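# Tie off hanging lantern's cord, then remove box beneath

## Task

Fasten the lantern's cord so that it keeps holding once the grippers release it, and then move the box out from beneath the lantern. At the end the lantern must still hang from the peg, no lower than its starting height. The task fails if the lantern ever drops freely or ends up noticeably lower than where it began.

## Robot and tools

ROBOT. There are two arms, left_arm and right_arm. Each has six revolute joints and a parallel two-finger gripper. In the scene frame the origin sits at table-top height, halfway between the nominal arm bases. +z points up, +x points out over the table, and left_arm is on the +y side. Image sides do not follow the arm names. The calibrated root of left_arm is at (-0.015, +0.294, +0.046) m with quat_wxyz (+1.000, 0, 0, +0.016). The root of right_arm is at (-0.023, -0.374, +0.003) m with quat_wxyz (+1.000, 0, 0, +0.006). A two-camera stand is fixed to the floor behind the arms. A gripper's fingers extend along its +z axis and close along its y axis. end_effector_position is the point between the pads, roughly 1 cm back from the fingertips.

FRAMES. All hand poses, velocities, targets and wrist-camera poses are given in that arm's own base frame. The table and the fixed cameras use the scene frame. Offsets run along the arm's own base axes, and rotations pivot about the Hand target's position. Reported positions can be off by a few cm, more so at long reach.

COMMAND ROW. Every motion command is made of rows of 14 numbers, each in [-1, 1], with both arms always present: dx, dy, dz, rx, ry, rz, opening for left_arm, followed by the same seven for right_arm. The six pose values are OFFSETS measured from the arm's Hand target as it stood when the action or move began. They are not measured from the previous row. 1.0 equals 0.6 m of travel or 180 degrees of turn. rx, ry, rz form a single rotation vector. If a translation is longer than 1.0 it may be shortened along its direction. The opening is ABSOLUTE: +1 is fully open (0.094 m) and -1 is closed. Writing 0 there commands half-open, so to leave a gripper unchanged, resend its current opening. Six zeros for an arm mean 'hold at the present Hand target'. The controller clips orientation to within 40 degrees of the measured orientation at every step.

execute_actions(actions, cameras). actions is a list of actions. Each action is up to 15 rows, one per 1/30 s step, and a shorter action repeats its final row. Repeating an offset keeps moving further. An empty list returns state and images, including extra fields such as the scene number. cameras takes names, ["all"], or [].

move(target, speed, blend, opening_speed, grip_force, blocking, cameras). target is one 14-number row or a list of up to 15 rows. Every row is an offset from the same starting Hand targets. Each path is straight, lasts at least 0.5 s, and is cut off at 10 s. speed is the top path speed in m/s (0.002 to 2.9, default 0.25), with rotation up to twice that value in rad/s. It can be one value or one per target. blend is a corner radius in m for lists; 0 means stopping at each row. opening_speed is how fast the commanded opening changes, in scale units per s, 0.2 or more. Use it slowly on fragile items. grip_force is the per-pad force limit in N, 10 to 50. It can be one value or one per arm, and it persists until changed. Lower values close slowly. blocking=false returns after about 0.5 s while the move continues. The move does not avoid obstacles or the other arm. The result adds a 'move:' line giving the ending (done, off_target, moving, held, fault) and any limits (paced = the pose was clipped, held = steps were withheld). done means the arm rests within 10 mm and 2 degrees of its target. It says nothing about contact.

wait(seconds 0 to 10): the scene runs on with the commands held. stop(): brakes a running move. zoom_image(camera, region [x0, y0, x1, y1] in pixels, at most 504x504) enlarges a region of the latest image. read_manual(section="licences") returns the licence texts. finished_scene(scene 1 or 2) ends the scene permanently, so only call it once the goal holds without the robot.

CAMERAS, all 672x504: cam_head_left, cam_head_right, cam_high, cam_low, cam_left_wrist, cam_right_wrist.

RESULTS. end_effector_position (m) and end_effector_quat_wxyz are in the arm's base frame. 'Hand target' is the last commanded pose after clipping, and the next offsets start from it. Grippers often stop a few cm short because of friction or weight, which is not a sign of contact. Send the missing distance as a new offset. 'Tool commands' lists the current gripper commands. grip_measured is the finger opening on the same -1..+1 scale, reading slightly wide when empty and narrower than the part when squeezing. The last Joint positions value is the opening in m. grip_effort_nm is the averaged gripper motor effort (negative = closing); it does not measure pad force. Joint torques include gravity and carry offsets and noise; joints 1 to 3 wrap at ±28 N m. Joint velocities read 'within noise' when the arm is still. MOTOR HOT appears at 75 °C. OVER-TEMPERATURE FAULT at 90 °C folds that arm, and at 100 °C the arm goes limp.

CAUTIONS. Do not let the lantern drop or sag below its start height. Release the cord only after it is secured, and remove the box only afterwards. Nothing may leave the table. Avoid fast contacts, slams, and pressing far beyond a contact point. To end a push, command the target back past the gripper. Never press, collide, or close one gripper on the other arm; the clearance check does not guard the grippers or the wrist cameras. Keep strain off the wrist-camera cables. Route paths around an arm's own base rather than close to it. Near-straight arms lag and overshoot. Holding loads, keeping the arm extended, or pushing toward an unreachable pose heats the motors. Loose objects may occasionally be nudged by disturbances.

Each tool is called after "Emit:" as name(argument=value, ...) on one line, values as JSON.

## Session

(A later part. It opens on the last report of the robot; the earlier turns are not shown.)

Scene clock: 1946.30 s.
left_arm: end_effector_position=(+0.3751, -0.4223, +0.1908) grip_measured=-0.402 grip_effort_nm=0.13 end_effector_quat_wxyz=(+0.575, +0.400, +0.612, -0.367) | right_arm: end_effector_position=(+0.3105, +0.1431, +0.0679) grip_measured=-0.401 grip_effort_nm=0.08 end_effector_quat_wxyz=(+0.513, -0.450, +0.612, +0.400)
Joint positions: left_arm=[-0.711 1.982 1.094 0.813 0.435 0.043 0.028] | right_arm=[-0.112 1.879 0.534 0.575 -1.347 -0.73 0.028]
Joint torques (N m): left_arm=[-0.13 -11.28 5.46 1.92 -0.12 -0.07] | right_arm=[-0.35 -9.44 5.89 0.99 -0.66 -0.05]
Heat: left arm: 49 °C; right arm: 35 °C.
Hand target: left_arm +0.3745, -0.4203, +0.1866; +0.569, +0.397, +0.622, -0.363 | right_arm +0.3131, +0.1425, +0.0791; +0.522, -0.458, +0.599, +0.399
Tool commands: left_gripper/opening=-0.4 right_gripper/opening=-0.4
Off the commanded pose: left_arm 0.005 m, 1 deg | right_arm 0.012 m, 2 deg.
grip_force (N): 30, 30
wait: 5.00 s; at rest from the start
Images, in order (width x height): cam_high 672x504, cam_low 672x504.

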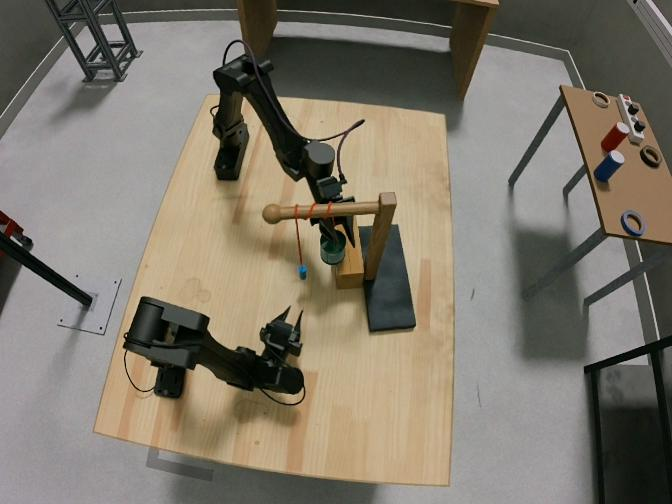

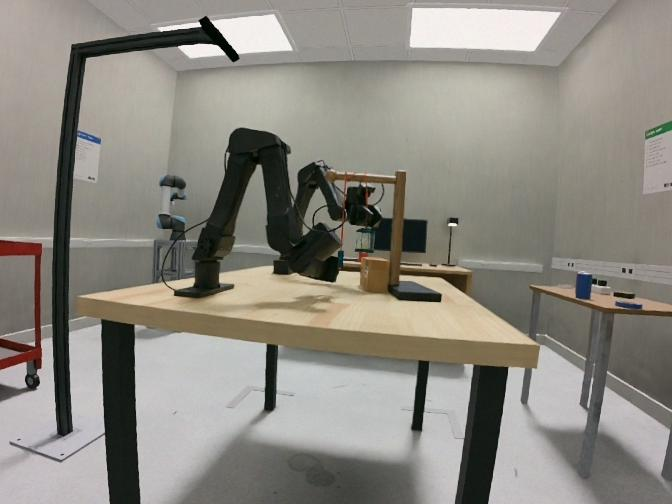

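Emit:
move(target=[-0.018,-0.009,0,0,0,0,-0.3, 0,0,0,0,0,0,-0.4], speed=0.03, opening_speed=0.2, cameras=["cam_low", "cam_left_wrist", "cam_high"])

Emit:
zoom_image(camera="cam_low", region=[300, 150, 450, 320])

Emit:
zoom_image(camera="cam_high", region=[240, 170, 430, 350])

Scene clock: 1974.97 s.
left_arm: end_effector_position=(+0.3661, -0.4286, +0.1840) grip_measured=-0.303 grip_effort_nm=0.13 end_effector_quat_wxyz=(+0.570, +0.401, +0.617, -0.366) | right_arm: end_effector_position=(+0.3105, +0.1431, +0.0679) grip_measured=-0.401 grip_effort_nm=0.08 end_effector_quat_wxyz=(+0.513, -0.450, +0.612, +0.400)
Joint positions: left_arm=[-0.739 1.982 1.078 0.813 0.406 0.041 0.033] | right_arm=[-0.112 1.879 0.534 0.575 -1.347 -0.73 0.028]
Joint torques (N m): left_arm=[-0.21 -12.37 4.92 2.03 -0.1 -0.07] | right_arm=[-0.25 -9.36 5.96 0.97 -0.67 -0.06]
Heat: left arm: 49 °C; right arm: 35 °C.
Hand target: left_arm +0.3637, -0.4257, +0.1867; +0.569, +0.397, +0.622, -0.363 | right_arm +0.3131, +0.1425, +0.0791; +0.522, -0.458, +0.599, +0.399
Off the commanded pose: left_arm 0.005 m, 1 deg | right_arm 0.012 m, 2 deg.
grip_force (N): 30, 30
move: off_target (right_arm)
Images, in order (width x height): cam_high 672x504, cam_low 672x504, cam_left_wrist 672x504.

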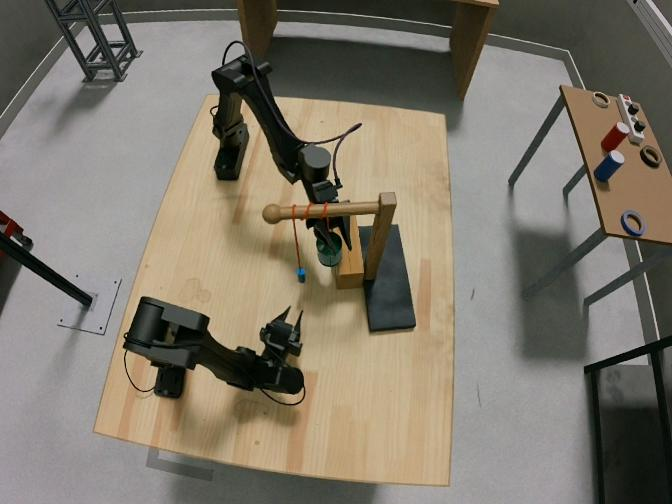

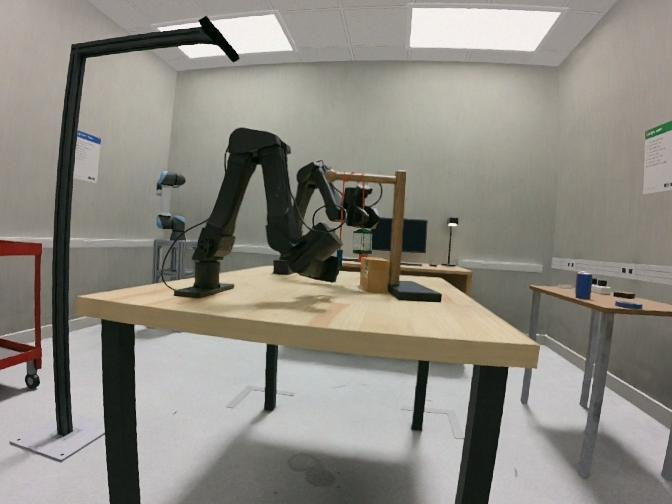

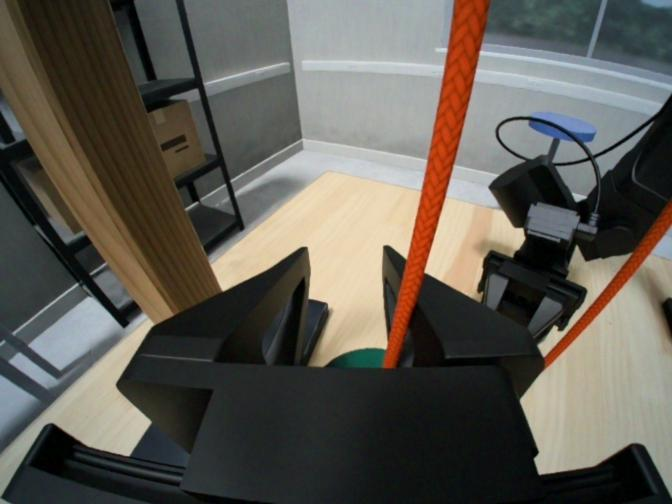

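Scaled by 2.965 from the camera's 672x504 image, which has a finer 960x720 frame.

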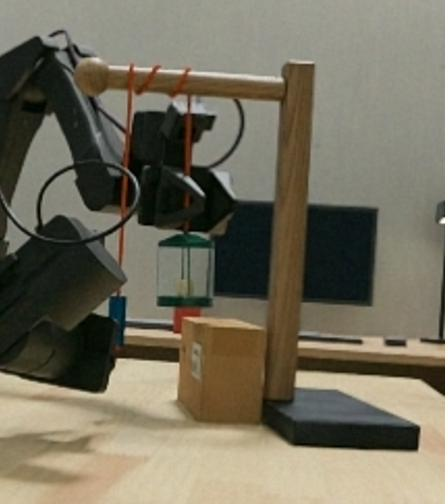

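Scaled by 2.653 from the camera's 672x504 image, which has a finer 960x720 frame.

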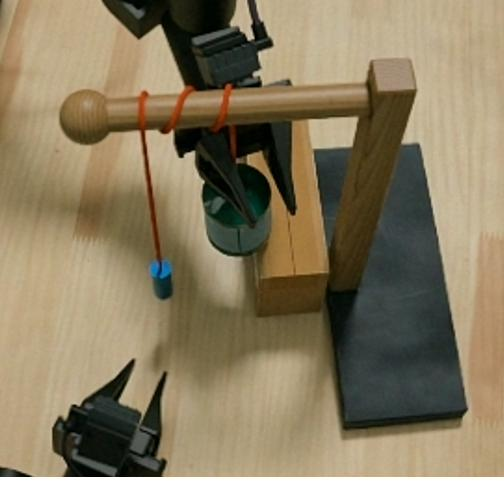

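Emit:
move(target=[-0.033,-0.012,0.005,0,0,0,-0.3, 0,0,0,0,0,0,-0.4], speed=0.03, cameras=["cam_low", "cam_left_wrist", "cam_high"])

Emit:
zoom_image(camera="cam_low", region=[300, 150, 450, 320])

Emit:
zoom_image(camera="cam_high", region=[240, 170, 430, 350])

Scene clock: 1999.83 s.
left_arm: end_effector_position=(+0.3473, -0.4370, +0.1761) grip_measured=-0.302 grip_effort_nm=0.13 end_effector_quat_wxyz=(+0.561, +0.402, +0.625, -0.364) | right_arm: end_effector_position=(+0.3105, +0.1431, +0.0679) grip_measured=-0.401 grip_effort_nm=0.08 end_effector_quat_wxyz=(+0.513, -0.450, +0.612, +0.400)
Joint positions: left_arm=[-0.788 1.965 1.04 0.813 0.357 0.036 0.033] | right_arm=[-0.112 1.879 0.534 0.575 -1.347 -0.73 0.028]
Joint torques (N m): left_arm=[-0.32 -13.63 4.92 2.1 -0.11 -0.07] | right_arm=[-0.34 -9.43 5.89 0.97 -0.67 -0.07]
Heat: left arm: 50 °C; right arm: 35 °C.
Hand target: left_arm +0.3439, -0.4329, +0.1896; +0.569, +0.397, +0.622, -0.363 | right_arm +0.3131, +0.1425, +0.0791; +0.522, -0.458, +0.599, +0.399
Off the commanded pose: left_arm 0.015 m, 1 deg | right_arm 0.012 m, 2 deg.
grip_force (N): 30, 30
move: off_target (left_arm, right_arm)
Images, in order (width x height): cam_high 672x504, cam_low 672x504, cam_left_wrist 672x504.

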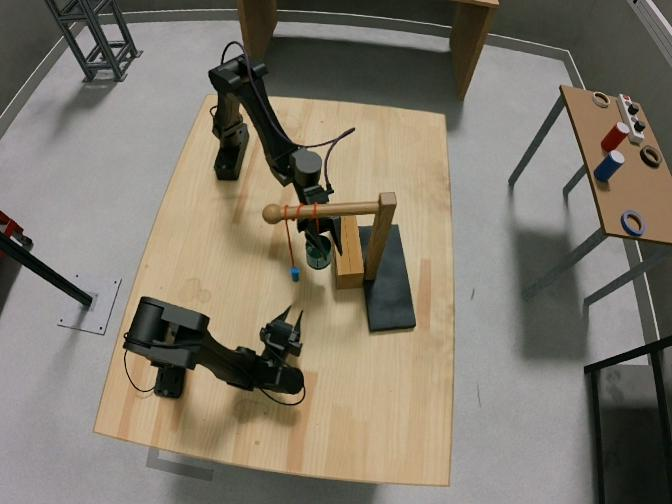

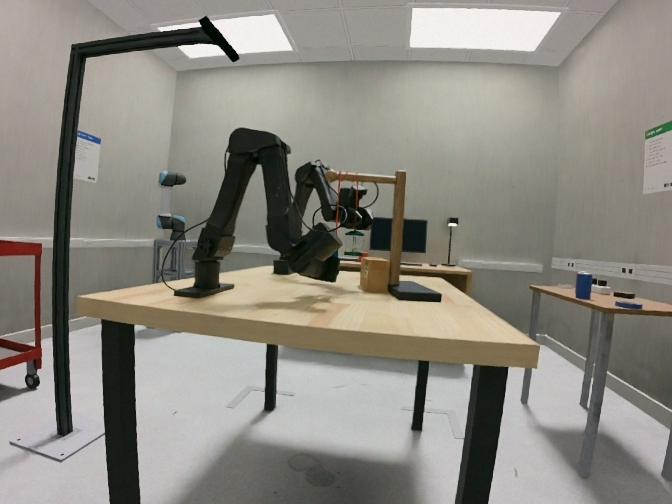

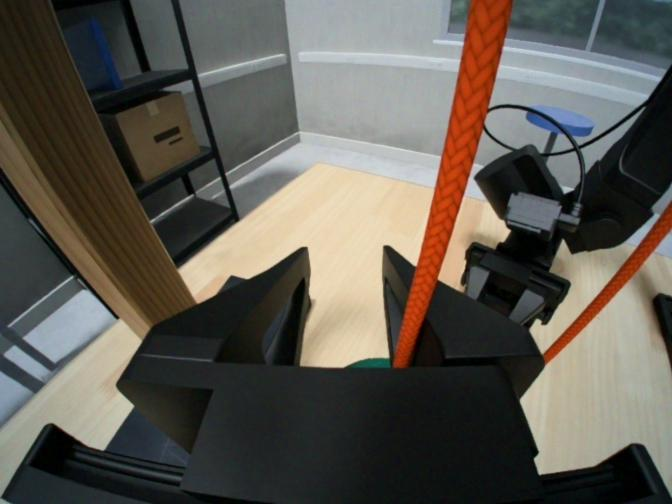

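Scaled by 2.965 from the camera's 672x504 image, which has a finer 960x720 frame.

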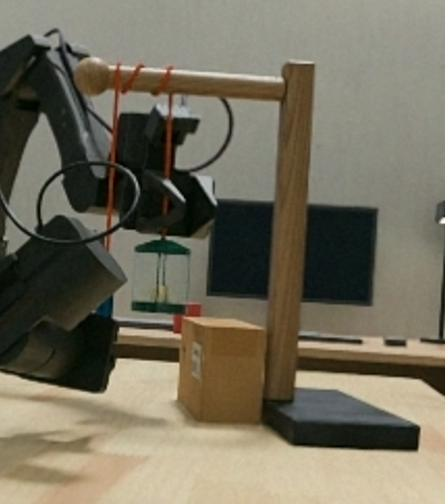

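Scaled by 2.653 from the camera's 672x504 image, which has a finer 960x720 frame.

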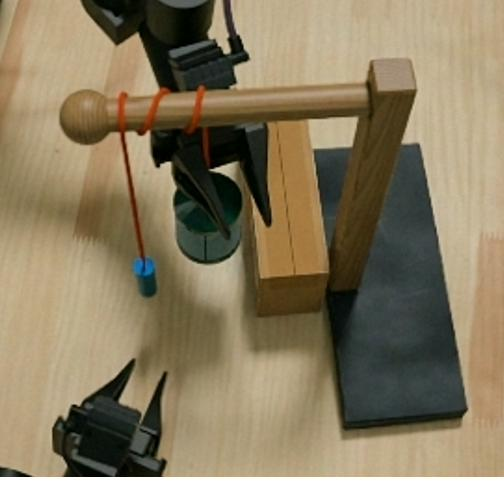

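Emit:
move(target=[-0.031,0.068,0.007,0,0,0,-0.3, 0,0,0,0,0,0,-0.4], speed=0.05, cameras=["cam_low", "cam_left_wrist", "cam_high"])

Emit:
zoom_image(camera="cam_low", region=[300, 150, 450, 320])

Emit:
zoom_image(camera="cam_high", region=[240, 170, 430, 350])

Scene clock: 2026.90 s.
left_arm: end_effector_position=(+0.3272, -0.3977, +0.1788) grip_measured=-0.302 grip_effort_nm=0.13 end_effector_quat_wxyz=(+0.556, +0.400, +0.633, -0.362) | right_arm: end_effector_position=(+0.3105, +0.1431, +0.0679) grip_measured=-0.401 grip_effort_nm=0.08 end_effector_quat_wxyz=(+0.513, -0.450, +0.612, +0.400)
Joint positions: left_arm=[-0.752 1.817 0.864 0.822 0.385 0.036 0.033] | right_arm=[-0.112 1.879 0.534 0.575 -1.347 -0.73 0.028]
Joint torques (N m): left_arm=[0.69 -11.86 4.78 2.34 0.07 -0.02] | right_arm=[-0.27 -9.44 5.91 0.97 -0.68 -0.07]
Heat: left arm: 52 °C; right arm: 35 °C.
Hand target: left_arm +0.3254, -0.3920, +0.1937; +0.569, +0.397, +0.622, -0.363 | right_arm +0.3131, +0.1425, +0.0791; +0.522, -0.458, +0.599, +0.399
Off the commanded pose: left_arm 0.016 m, 2 deg | right_arm 0.012 m, 2 deg.
grip_force (N): 30, 30
move: off_target (left_arm, right_arm)
Images, in order (width x height): cam_high 672x504, cam_low 672x504, cam_left_wrist 672x504.

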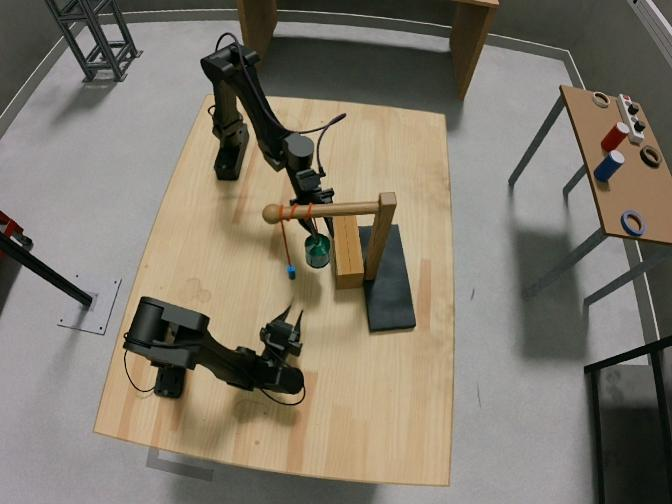

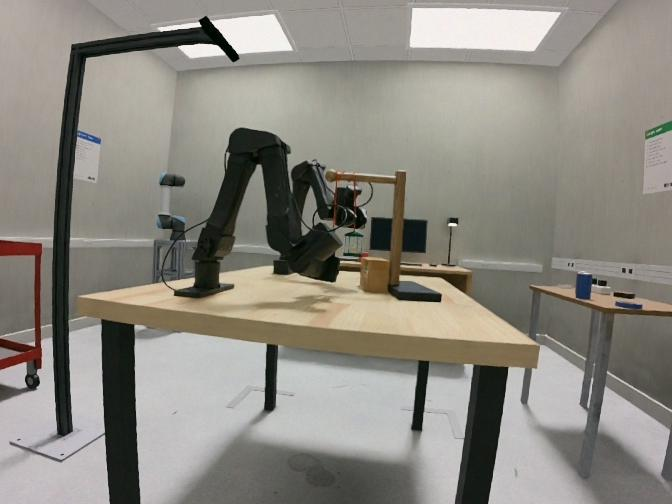

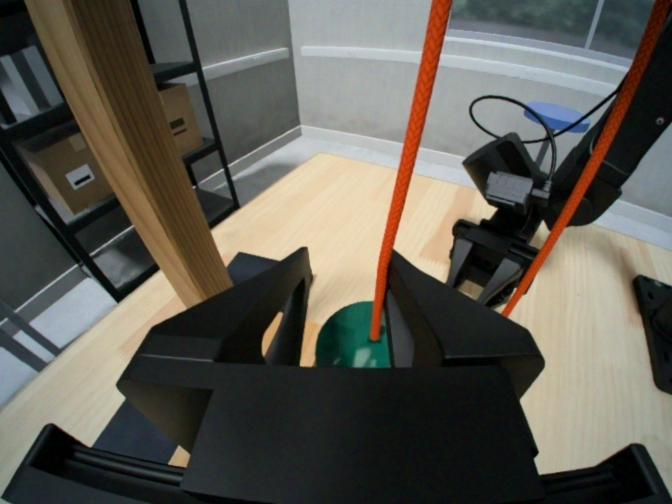

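Scaled by 2.965 from the camera's 672x504 image, which has a finer 960x720 frame.

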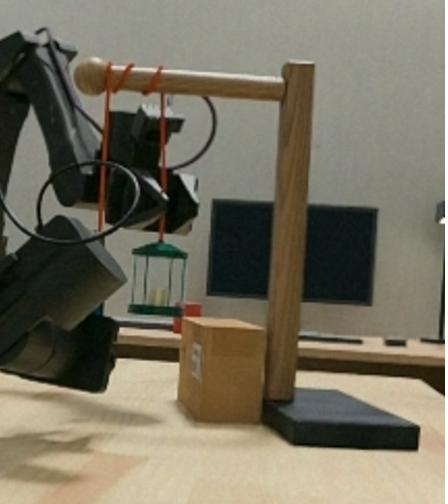

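Scaled by 2.653 from the camera's 672x504 image, which has a finer 960x720 frame.

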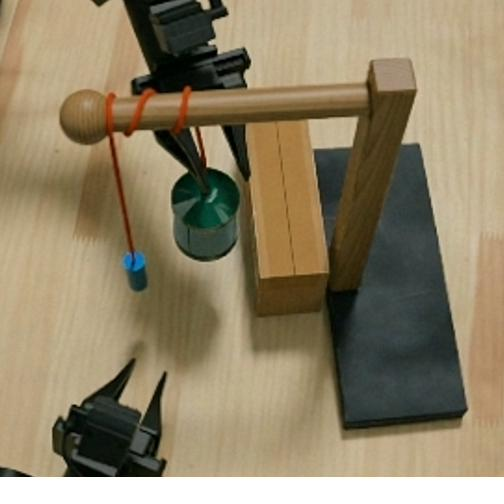

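Emit:
move(target=[[-0.0105,0.0225,0.002,0,0,0,-0.3, 0,0,0,0,0,0,-0.4],[-0.0105,0.0225,0.002,0,0,0,-1.0, 0,0,0,0,0,0,-0.4]], speed=0.05, cameras=["cam_low", "cam_left_wrist"])

Emit:
zoom_image(camera="cam_low", region=[300, 150, 450, 320])

Scene clock: 2047.23 s.
left_arm: end_effector_position=(+0.3198, -0.3849, +0.1823) grip_measured=-0.939 grip_effort_nm=-0.60 end_effector_quat_wxyz=(+0.556, +0.401, +0.630, -0.365) | right_arm: end_effector_position=(+0.3105, +0.1431, +0.0679) grip_measured=-0.401 grip_effort_nm=0.08 end_effector_quat_wxyz=(+0.513, -0.450, +0.612, +0.400)
Joint positions: left_arm=[-0.736 1.766 0.809 0.832 0.408 0.036 0.003] | right_arm=[-0.112 1.879 0.534 0.575 -1.347 -0.73 0.028]
Joint torques (N m): left_arm=[0.79 -11.28 4.79 2.27 0 -0.01] | right_arm=[-0.28 -9.44 5.81 0.99 -0.67 -0.09]
Heat: left arm: 59 °C; right arm: 35 °C.
Hand target: left_arm +0.3191, -0.3786, +0.1950; +0.569, +0.397, +0.622, -0.363 | right_arm +0.3131, +0.1425, +0.0791; +0.522, -0.458, +0.599, +0.399
Off the commanded pose: left_arm 0.014 m, 2 deg | right_arm 0.012 m, 2 deg.
grip_force (N): 30, 30
move: off_target (left_arm, right_arm); target 2's new opening was sent with left_arm's hand 0.015 m and 2 deg from that target
Images, in order (width x height): cam_low 672x504, cam_left_wrist 672x504.

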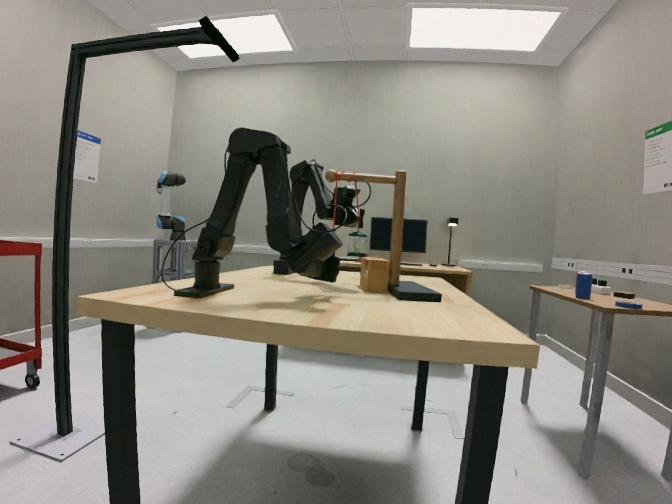

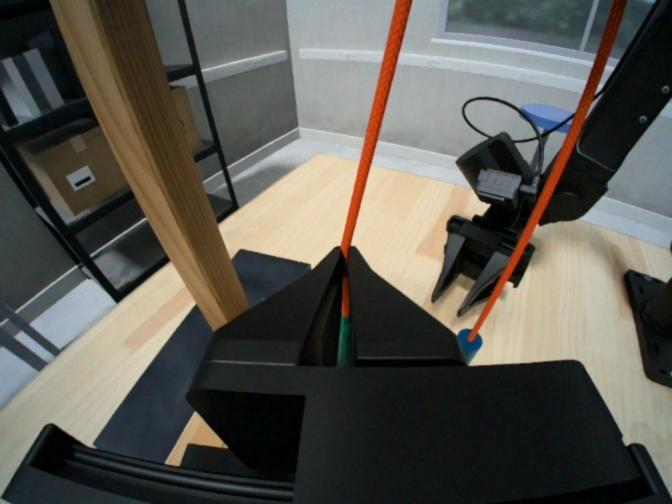

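Scaled by 2.965 from the camera's 672x504 image, which has a finer 960x720 frame.

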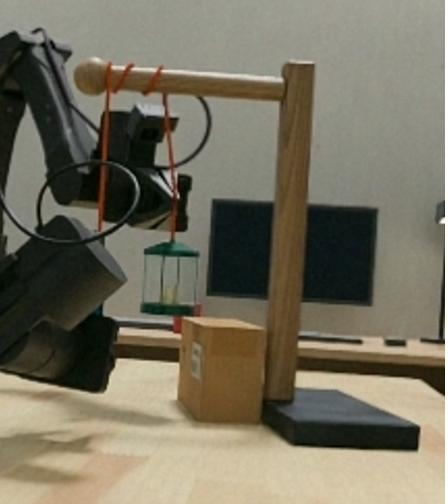

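Emit:
move(target=[-0.012,-0.005,0.13,0,0,0,-1.0, 0,0,0,0,0,0,-0.4], speed=0.08, cameras=["cam_low", "cam_right_wrist", "cam_high"])

Emit:
zoom_image(camera="cam_low", region=[300, 150, 450, 320])

Emit:
zoom_image(camera="cam_high", region=[240, 170, 430, 350])

Scene clock: 2059.77 s.
left_arm: end_effector_position=(+0.3111, -0.3804, +0.2320) grip_measured=-0.942 grip_effort_nm=-0.66 end_effector_quat_wxyz=(+0.534, +0.403, +0.651, -0.359) | right_arm: end_effector_position=(+0.3105, +0.1431, +0.0679) grip_measured=-0.401 grip_effort_nm=0.08 end_effector_quat_wxyz=(+0.513, -0.450, +0.612, +0.400)
Joint positions: left_arm=[-0.746 1.591 0.915 0.487 0.394 0.036 0.003] | right_arm=[-0.112 1.879 0.534 0.575 -1.347 -0.73 0.028]
Joint torques (N m): left_arm=[-0.35 -11.1 9.81 2.31 -0.03 -0.04] | right_arm=[-0.31 -9.43 5.89 0.98 -0.67 -0.06]
Heat: left arm: 60 °C; right arm: 35 °C.
Hand target: left_arm +0.3118, -0.3816, +0.2730; +0.569, +0.397, +0.622, -0.363 | right_arm +0.3131, +0.1425, +0.0791; +0.522, -0.458, +0.599, +0.399
Off the commanded pose: left_arm 0.041 m, 5 deg | right_arm 0.012 m, 2 deg.
grip_force (N): 30, 30
move: off_target (left_arm, right_arm)
Images, in order (width x height): cam_high 672x504, cam_low 672x504, cam_right_wrist 672x504.

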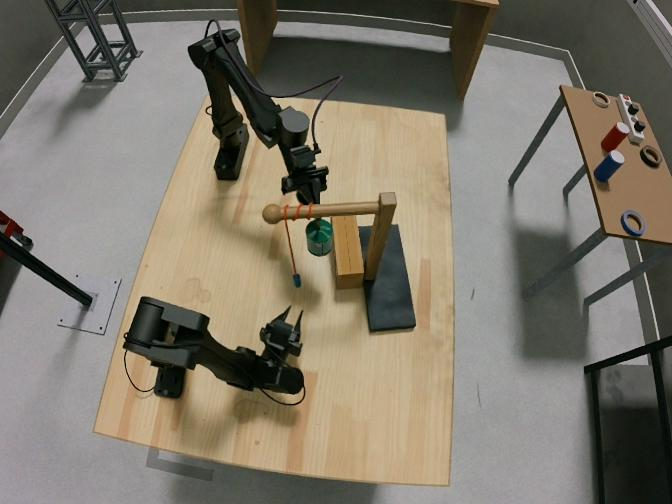

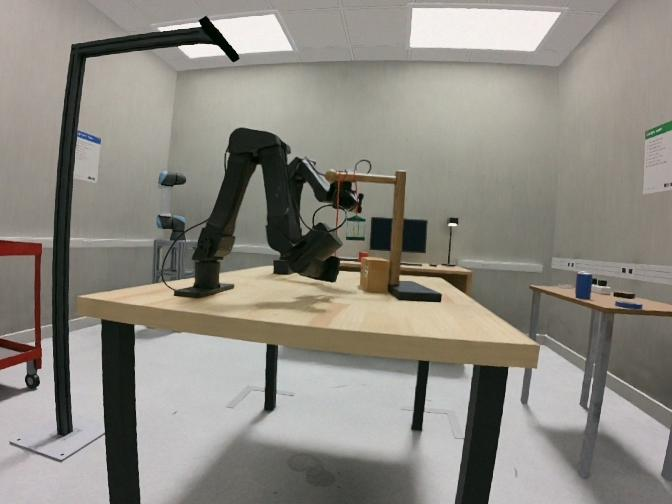

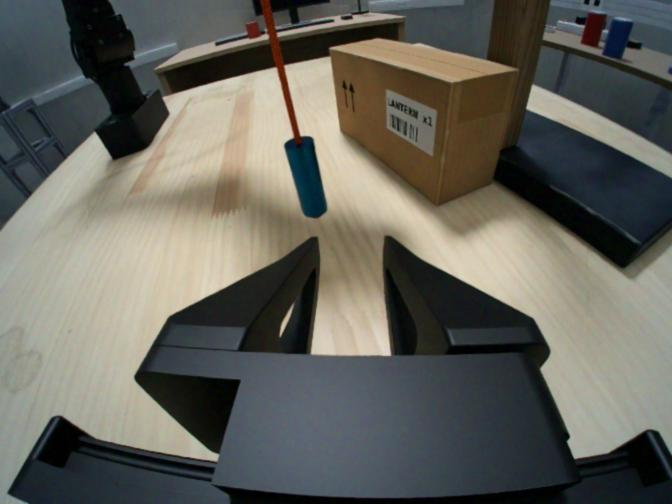

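Scaled by 2.965 from the camera's 672x504 image, which has a finer 960x720 frame.

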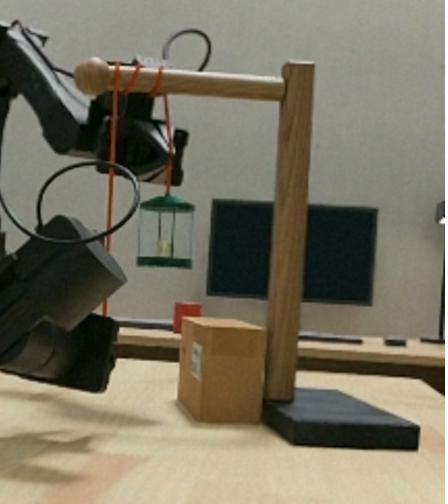

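Scaled by 2.653 from the camera's 672x504 image, which has a finer 960x720 frame.

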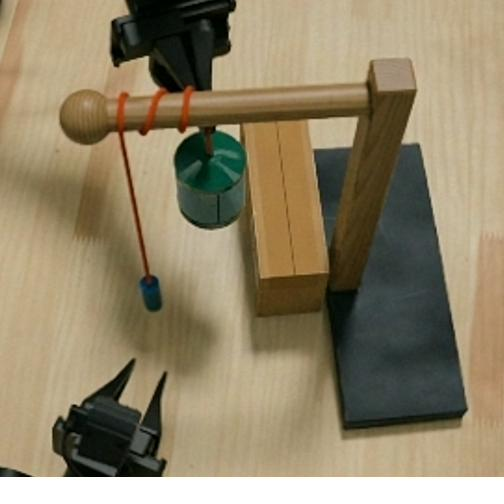

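Emit:
move(target=[[0,0,0,0,0,0,-1.0, -0.032,0.013,0.024,0,0,0,0.0],[0,0,0,0,0,0,-1.0, -0.0128,0.0815,0.013,0,0,0,0.0]], speed=0.08, blend=[0.01,0], cameras=["cam_right_wrist", "cam_high"])

Scene clock: 2082.93 s.
left_arm: end_effector_position=(+0.3111, -0.3804, +0.2319) grip_measured=-0.942 grip_effort_nm=-0.66 end_effector_quat_wxyz=(+0.534, +0.403, +0.651, -0.359) | right_arm: end_effector_position=(+0.3089, +0.1902, +0.0930) grip_measured=-0.001 grip_effort_nm=0.08 end_effector_quat_wxyz=(+0.528, -0.462, +0.594, +0.393)
Joint positions: left_arm=[-0.746 1.591 0.915 0.487 0.394 0.036 0.003] | right_arm=[0.065 1.846 0.464 0.995 -1.211 -0.385 0.047]
Joint torques (N m): left_arm=[-0.32 -11.08 9.8 2.29 -0.06 -0.03] | right_arm=[0.32 -5.46 3.62 1.58 -0.22 0.03]
Heat: left arm: 57 °C; right arm: 35 °C.
Hand target: left_arm +0.3118, -0.3816, +0.2729; +0.569, +0.397, +0.622, -0.363 | right_arm +0.3054, +0.1914, +0.0869; +0.522, -0.458, +0.599, +0.399
Off the commanded pose: left_arm 0.041 m, 5 deg | right_arm 0.007 m, 1 deg.
grip_force (N): 30, 30
move: off_target (left_arm)
Images, in order (width x height): cam_high 672x504, cam_right_wrist 672x504.

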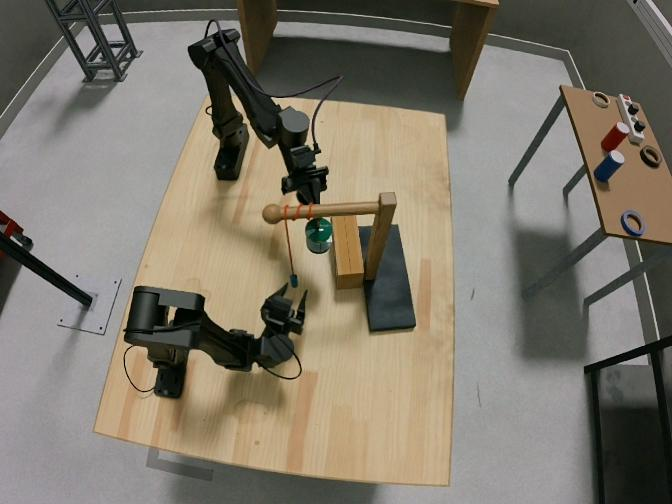

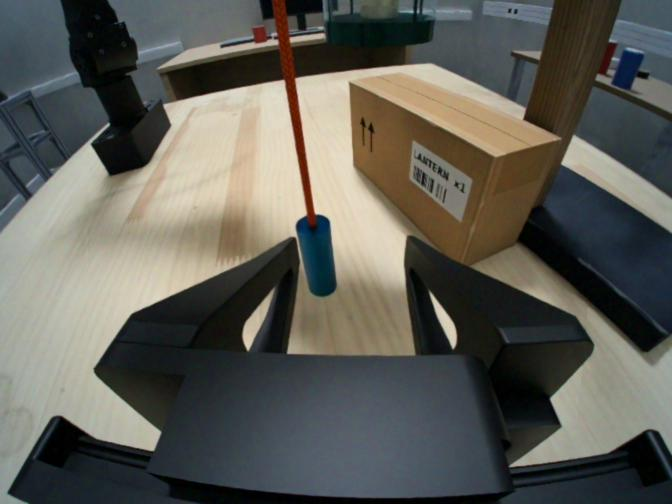

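Emit:
move(target=[[0,0,0,0,0,0,-1.0, -0.0257,0.0072,-0.0133,0,0,0,0.0],[0,0,0,0,0,0,-1.0, -0.014,0.0452,-0.0315,0,0,0,0.0]], speed=0.08, blend=[0.005,0], cameras=["cam_right_wrist"])

Scene clock: 2106.97 s.
left_arm: end_effector_position=(+0.3111, -0.3804, +0.2319) grip_measured=-0.942 grip_effort_nm=-0.66 end_effector_quat_wxyz=(+0.534, +0.403, +0.651, -0.359) | right_arm: end_effector_position=(+0.2931, +0.2166, +0.0684) grip_measured=-0.001 grip_effort_nm=0.08 end_effector_quat_wxyz=(+0.519, -0.457, +0.602, +0.399)
Joint positions: left_arm=[-0.746 1.591 0.915 0.487 0.394 0.036 0.003] | right_arm=[0.174 1.973 0.404 1.244 -1.111 -0.289 0.047]
Joint torques (N m): left_arm=[-0.36 -11.1 9.76 2.32 -0.03 -0.02] | right_arm=[0.39 -5.6 5 1.65 -0.14 0.04]
Heat: left arm: 56 °C; right arm: 33 °C.
Hand target: left_arm +0.3118, -0.3816, +0.2729; +0.569, +0.397, +0.622, -0.363 | right_arm +0.2970, +0.2186, +0.0680; +0.522, -0.458, +0.599, +0.399
Off the commanded pose: left_arm 0.041 m, 5 deg | right_arm 0.004 m, 0 deg.
grip_force (N): 30, 30
move: off_target (left_arm)
Images, in order (width x height): cam_right_wrist 672x504.

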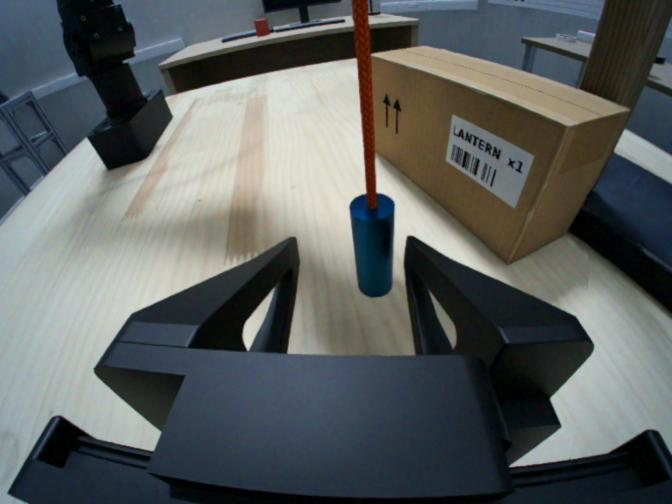

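Emit:
move(target=[[0,0,0,0,0,0,-1.0, 0.0157,0.0127,-0.0026,0,0,0,0.0],[0,0,0,0,0,0,-1.0, 0.0157,0.0127,-0.0026,0,0,0,-0.75]], speed=0.06, cameras=["cam_right_wrist", "cam_high"])

Emit:
zoom_image(camera="cam_high", region=[240, 170, 430, 350])

Scene clock: 2117.90 s.
left_arm: end_effector_position=(+0.3111, -0.3804, +0.2319) grip_measured=-0.942 grip_effort_nm=-0.66 end_effector_quat_wxyz=(+0.534, +0.403, +0.651, -0.359) | right_arm: end_effector_position=(+0.3035, +0.2235, +0.0674) grip_measured=-0.638 grip_effort_nm=-0.61 end_effector_quat_wxyz=(+0.520, -0.457, +0.601, +0.398)
Joint positions: left_arm=[-0.746 1.591 0.915 0.487 0.394 0.036 0.003] | right_arm=[0.194 2.003 0.448 1.245 -1.09 -0.273 0.017]
Joint torques (N m): left_arm=[-0.36 -11.14 9.8 2.31 -0.04 -0.04] | right_arm=[0.54 -5.82 5.03 1.67 -0.14 0.06]
Heat: left arm: 56 °C; right arm: 33 °C.
Hand target: left_arm +0.3118, -0.3816, +0.2729; +0.569, +0.397, +0.622, -0.363 | right_arm +0.3064, +0.2261, +0.0664; +0.522, -0.458, +0.599, +0.399
Off the commanded pose: left_arm 0.041 m, 5 deg | right_arm 0.004 m, 0 deg.
grip_force (N): 30, 30
move: off_target (left_arm)
Images, in order (width x height): cam_high 672x504, cam_right_wrist 672x504.

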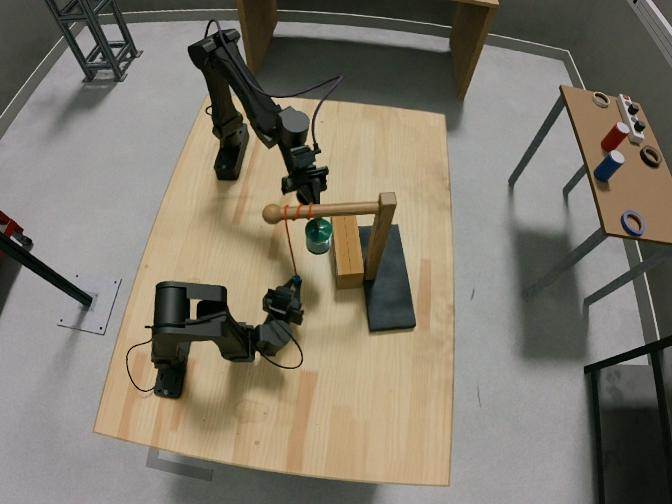

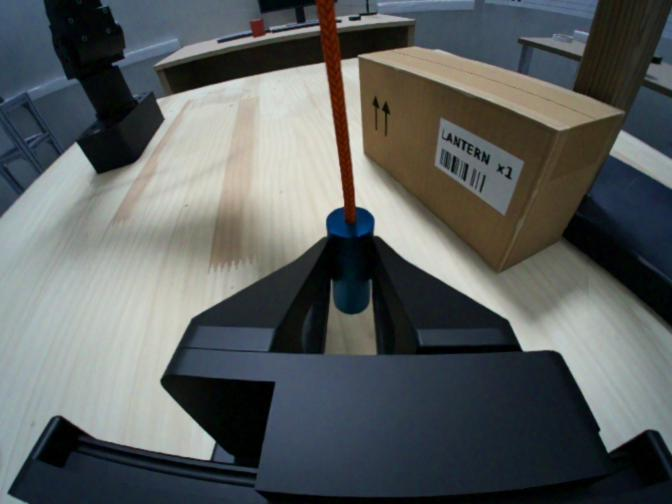

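Scaled by 2.653 from the camera's 672x504 image, which has a finer 960x720 frame.

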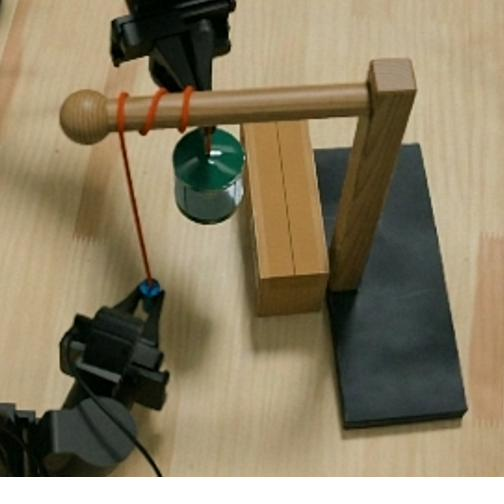

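Emit:
move(target=[0,0,0,0,0,0,-1.0,-0.0357,0,-0.035,0,0,0,-0.75], speed=0.08, cameras=["cam_high","cam_low","cam_right_wrist"])

Scene clock: 2139.50 s.
left_arm: end_effector_position=(+0.3111, -0.3804, +0.2319) grip_measured=-0.942 grip_effort_nm=-0.66 end_effector_quat_wxyz=(+0.534, +0.403, +0.651, -0.359) | right_arm: end_effector_position=(+0.2909, +0.2262, +0.0636) grip_measured=-0.639 grip_effort_nm=-0.66 end_effector_quat_wxyz=(+0.549, -0.472, +0.571, +0.387)
Joint positions: left_arm=[-0.746 1.591 0.915 0.487 0.394 0.036 0.003] | right_arm=[0.21 2.099 0.398 1.49 -1.086 -0.263 0.017]
Joint torques (N m): left_arm=[-0.35 -11.19 9.78 2.3 -0.05 -0.03] | right_arm=[0.54 -4.93 1.22 1.17 0.07 0.05]
Heat: left arm: 56 °C; right arm: 32 °C.
Hand target: left_arm +0.3118, -0.3816, +0.2729; +0.569, +0.397, +0.622, -0.363 | right_arm +0.2850, +0.2262, +0.0454; +0.522, -0.458, +0.599, +0.399
Off the commanded pose: left_arm 0.041 m, 5 deg | right_arm 0.019 m, 5 deg.
grip_force (N): 30, 30
move: off_target (left_arm, right_arm)
Images, in order (width x height): cam_high 672x504, cam_low 672x504, cam_right_wrist 672x504.

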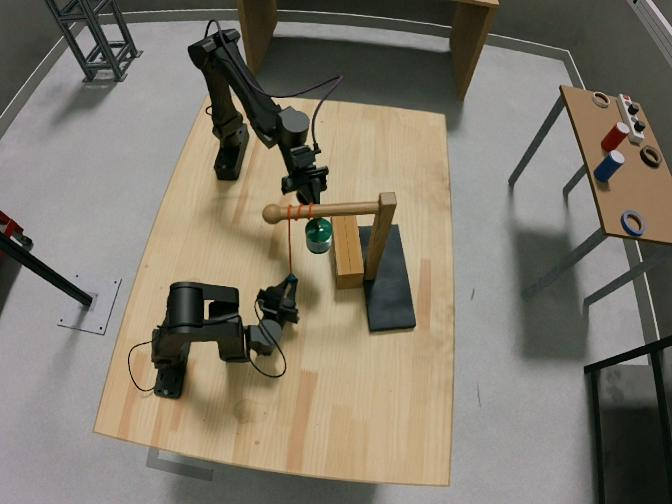

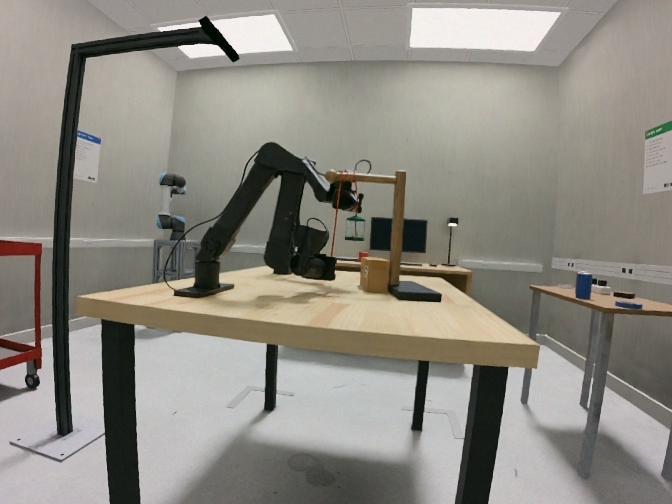

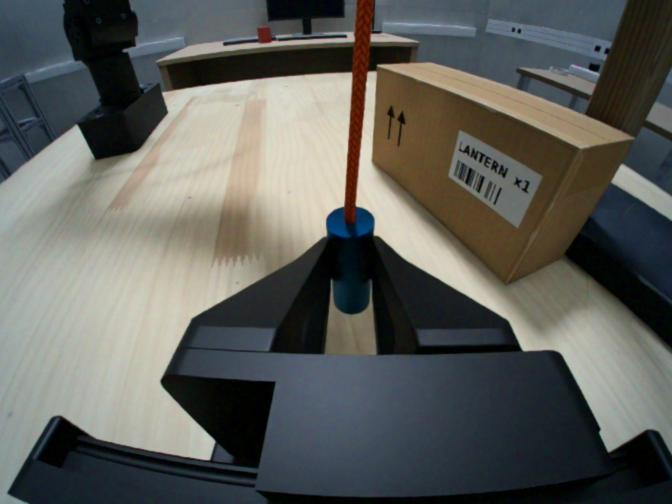

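Emit:
zoom_image(camera="cam_high", region=[240, 170, 430, 350])

Emit:
move(target=[0,0,0,0,0,0,-1.0,0,0,-0.025,0,0,0,-0.75], speed=0.08, cameras=["cam_high","cam_low"])

Emit:
zoom_image(camera="cam_high", region=[240, 170, 430, 350])

Emit:
zoom_image(camera="cam_low", region=[300, 150, 450, 320])

Scaled by 2.653 from the camera's 672x504 image, which has a finer 960x720 frame.

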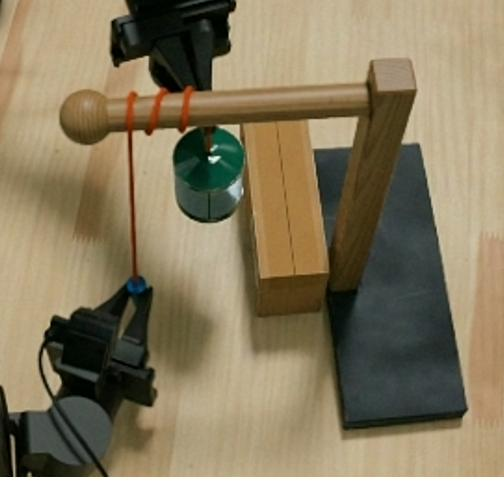

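Scene clock: 2150.57 s.
left_arm: end_effector_position=(+0.3111, -0.3804, +0.2319) grip_measured=-0.942 grip_effort_nm=-0.66 end_effector_quat_wxyz=(+0.534, +0.403, +0.651, -0.359) | right_arm: end_effector_position=(+0.2926, +0.2282, +0.0597) grip_measured=-0.639 grip_effort_nm=-0.66 end_effector_quat_wxyz=(+0.551, -0.478, +0.561, +0.391)
Joint positions: left_arm=[-0.746 1.591 0.915 0.487 0.394 0.036 0.003] | right_arm=[0.21 2.145 0.421 1.531 -1.105 -0.263 0.017]
Joint torques (N m): left_arm=[-0.38 -11.1 9.74 2.32 -0.03 -0.04] | right_arm=[0.47 -1.85 -0.1 1.46 0.28 -0.03]
Heat: left arm: 56 °C; right arm: 32 °C.
Hand target: left_arm +0.3118, -0.3816, +0.2729; +0.569, +0.397, +0.622, -0.363 | right_arm +0.2850, +0.2262, +0.0304; +0.522, -0.458, +0.599, +0.399
Off the commanded pose: left_arm 0.041 m, 5 deg | right_arm 0.030 m, 6 deg.
grip_force (N): 30, 30
move: off_target (left_arm, right_arm)
Images, in order (width x height): cam_high 672x504, cam_low 672x504.

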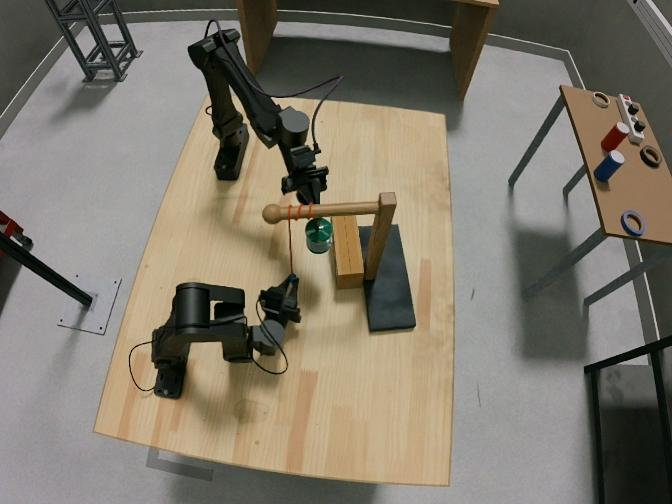

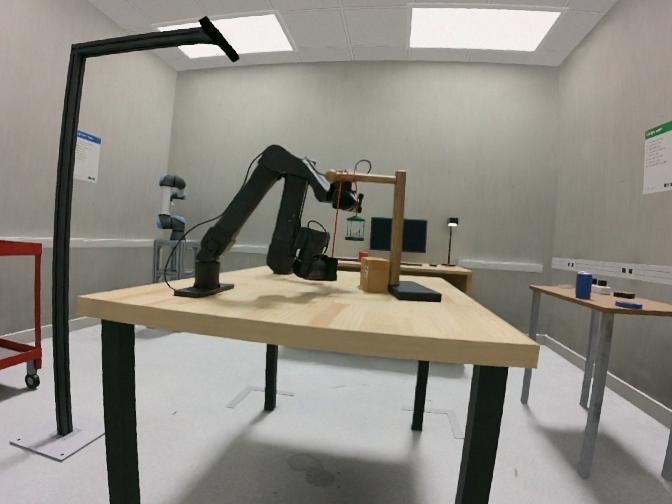

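Scaled by 2.653 from the camera's 672x504 image, which has a finer 960x720 frame.

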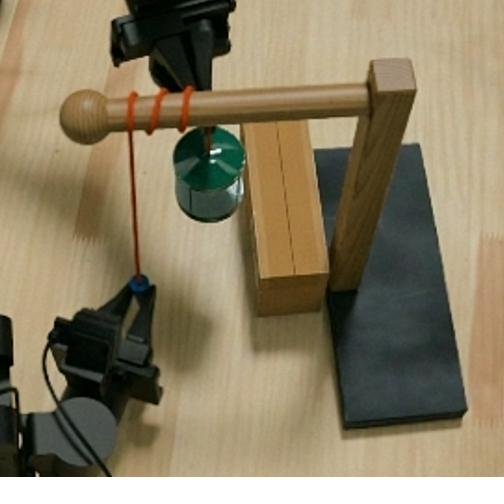

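Scaled by 2.965 from the camera's 672x504 image, which has a finer 960x720 frame.

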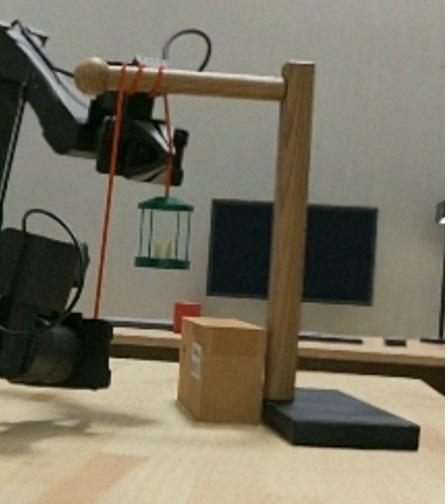

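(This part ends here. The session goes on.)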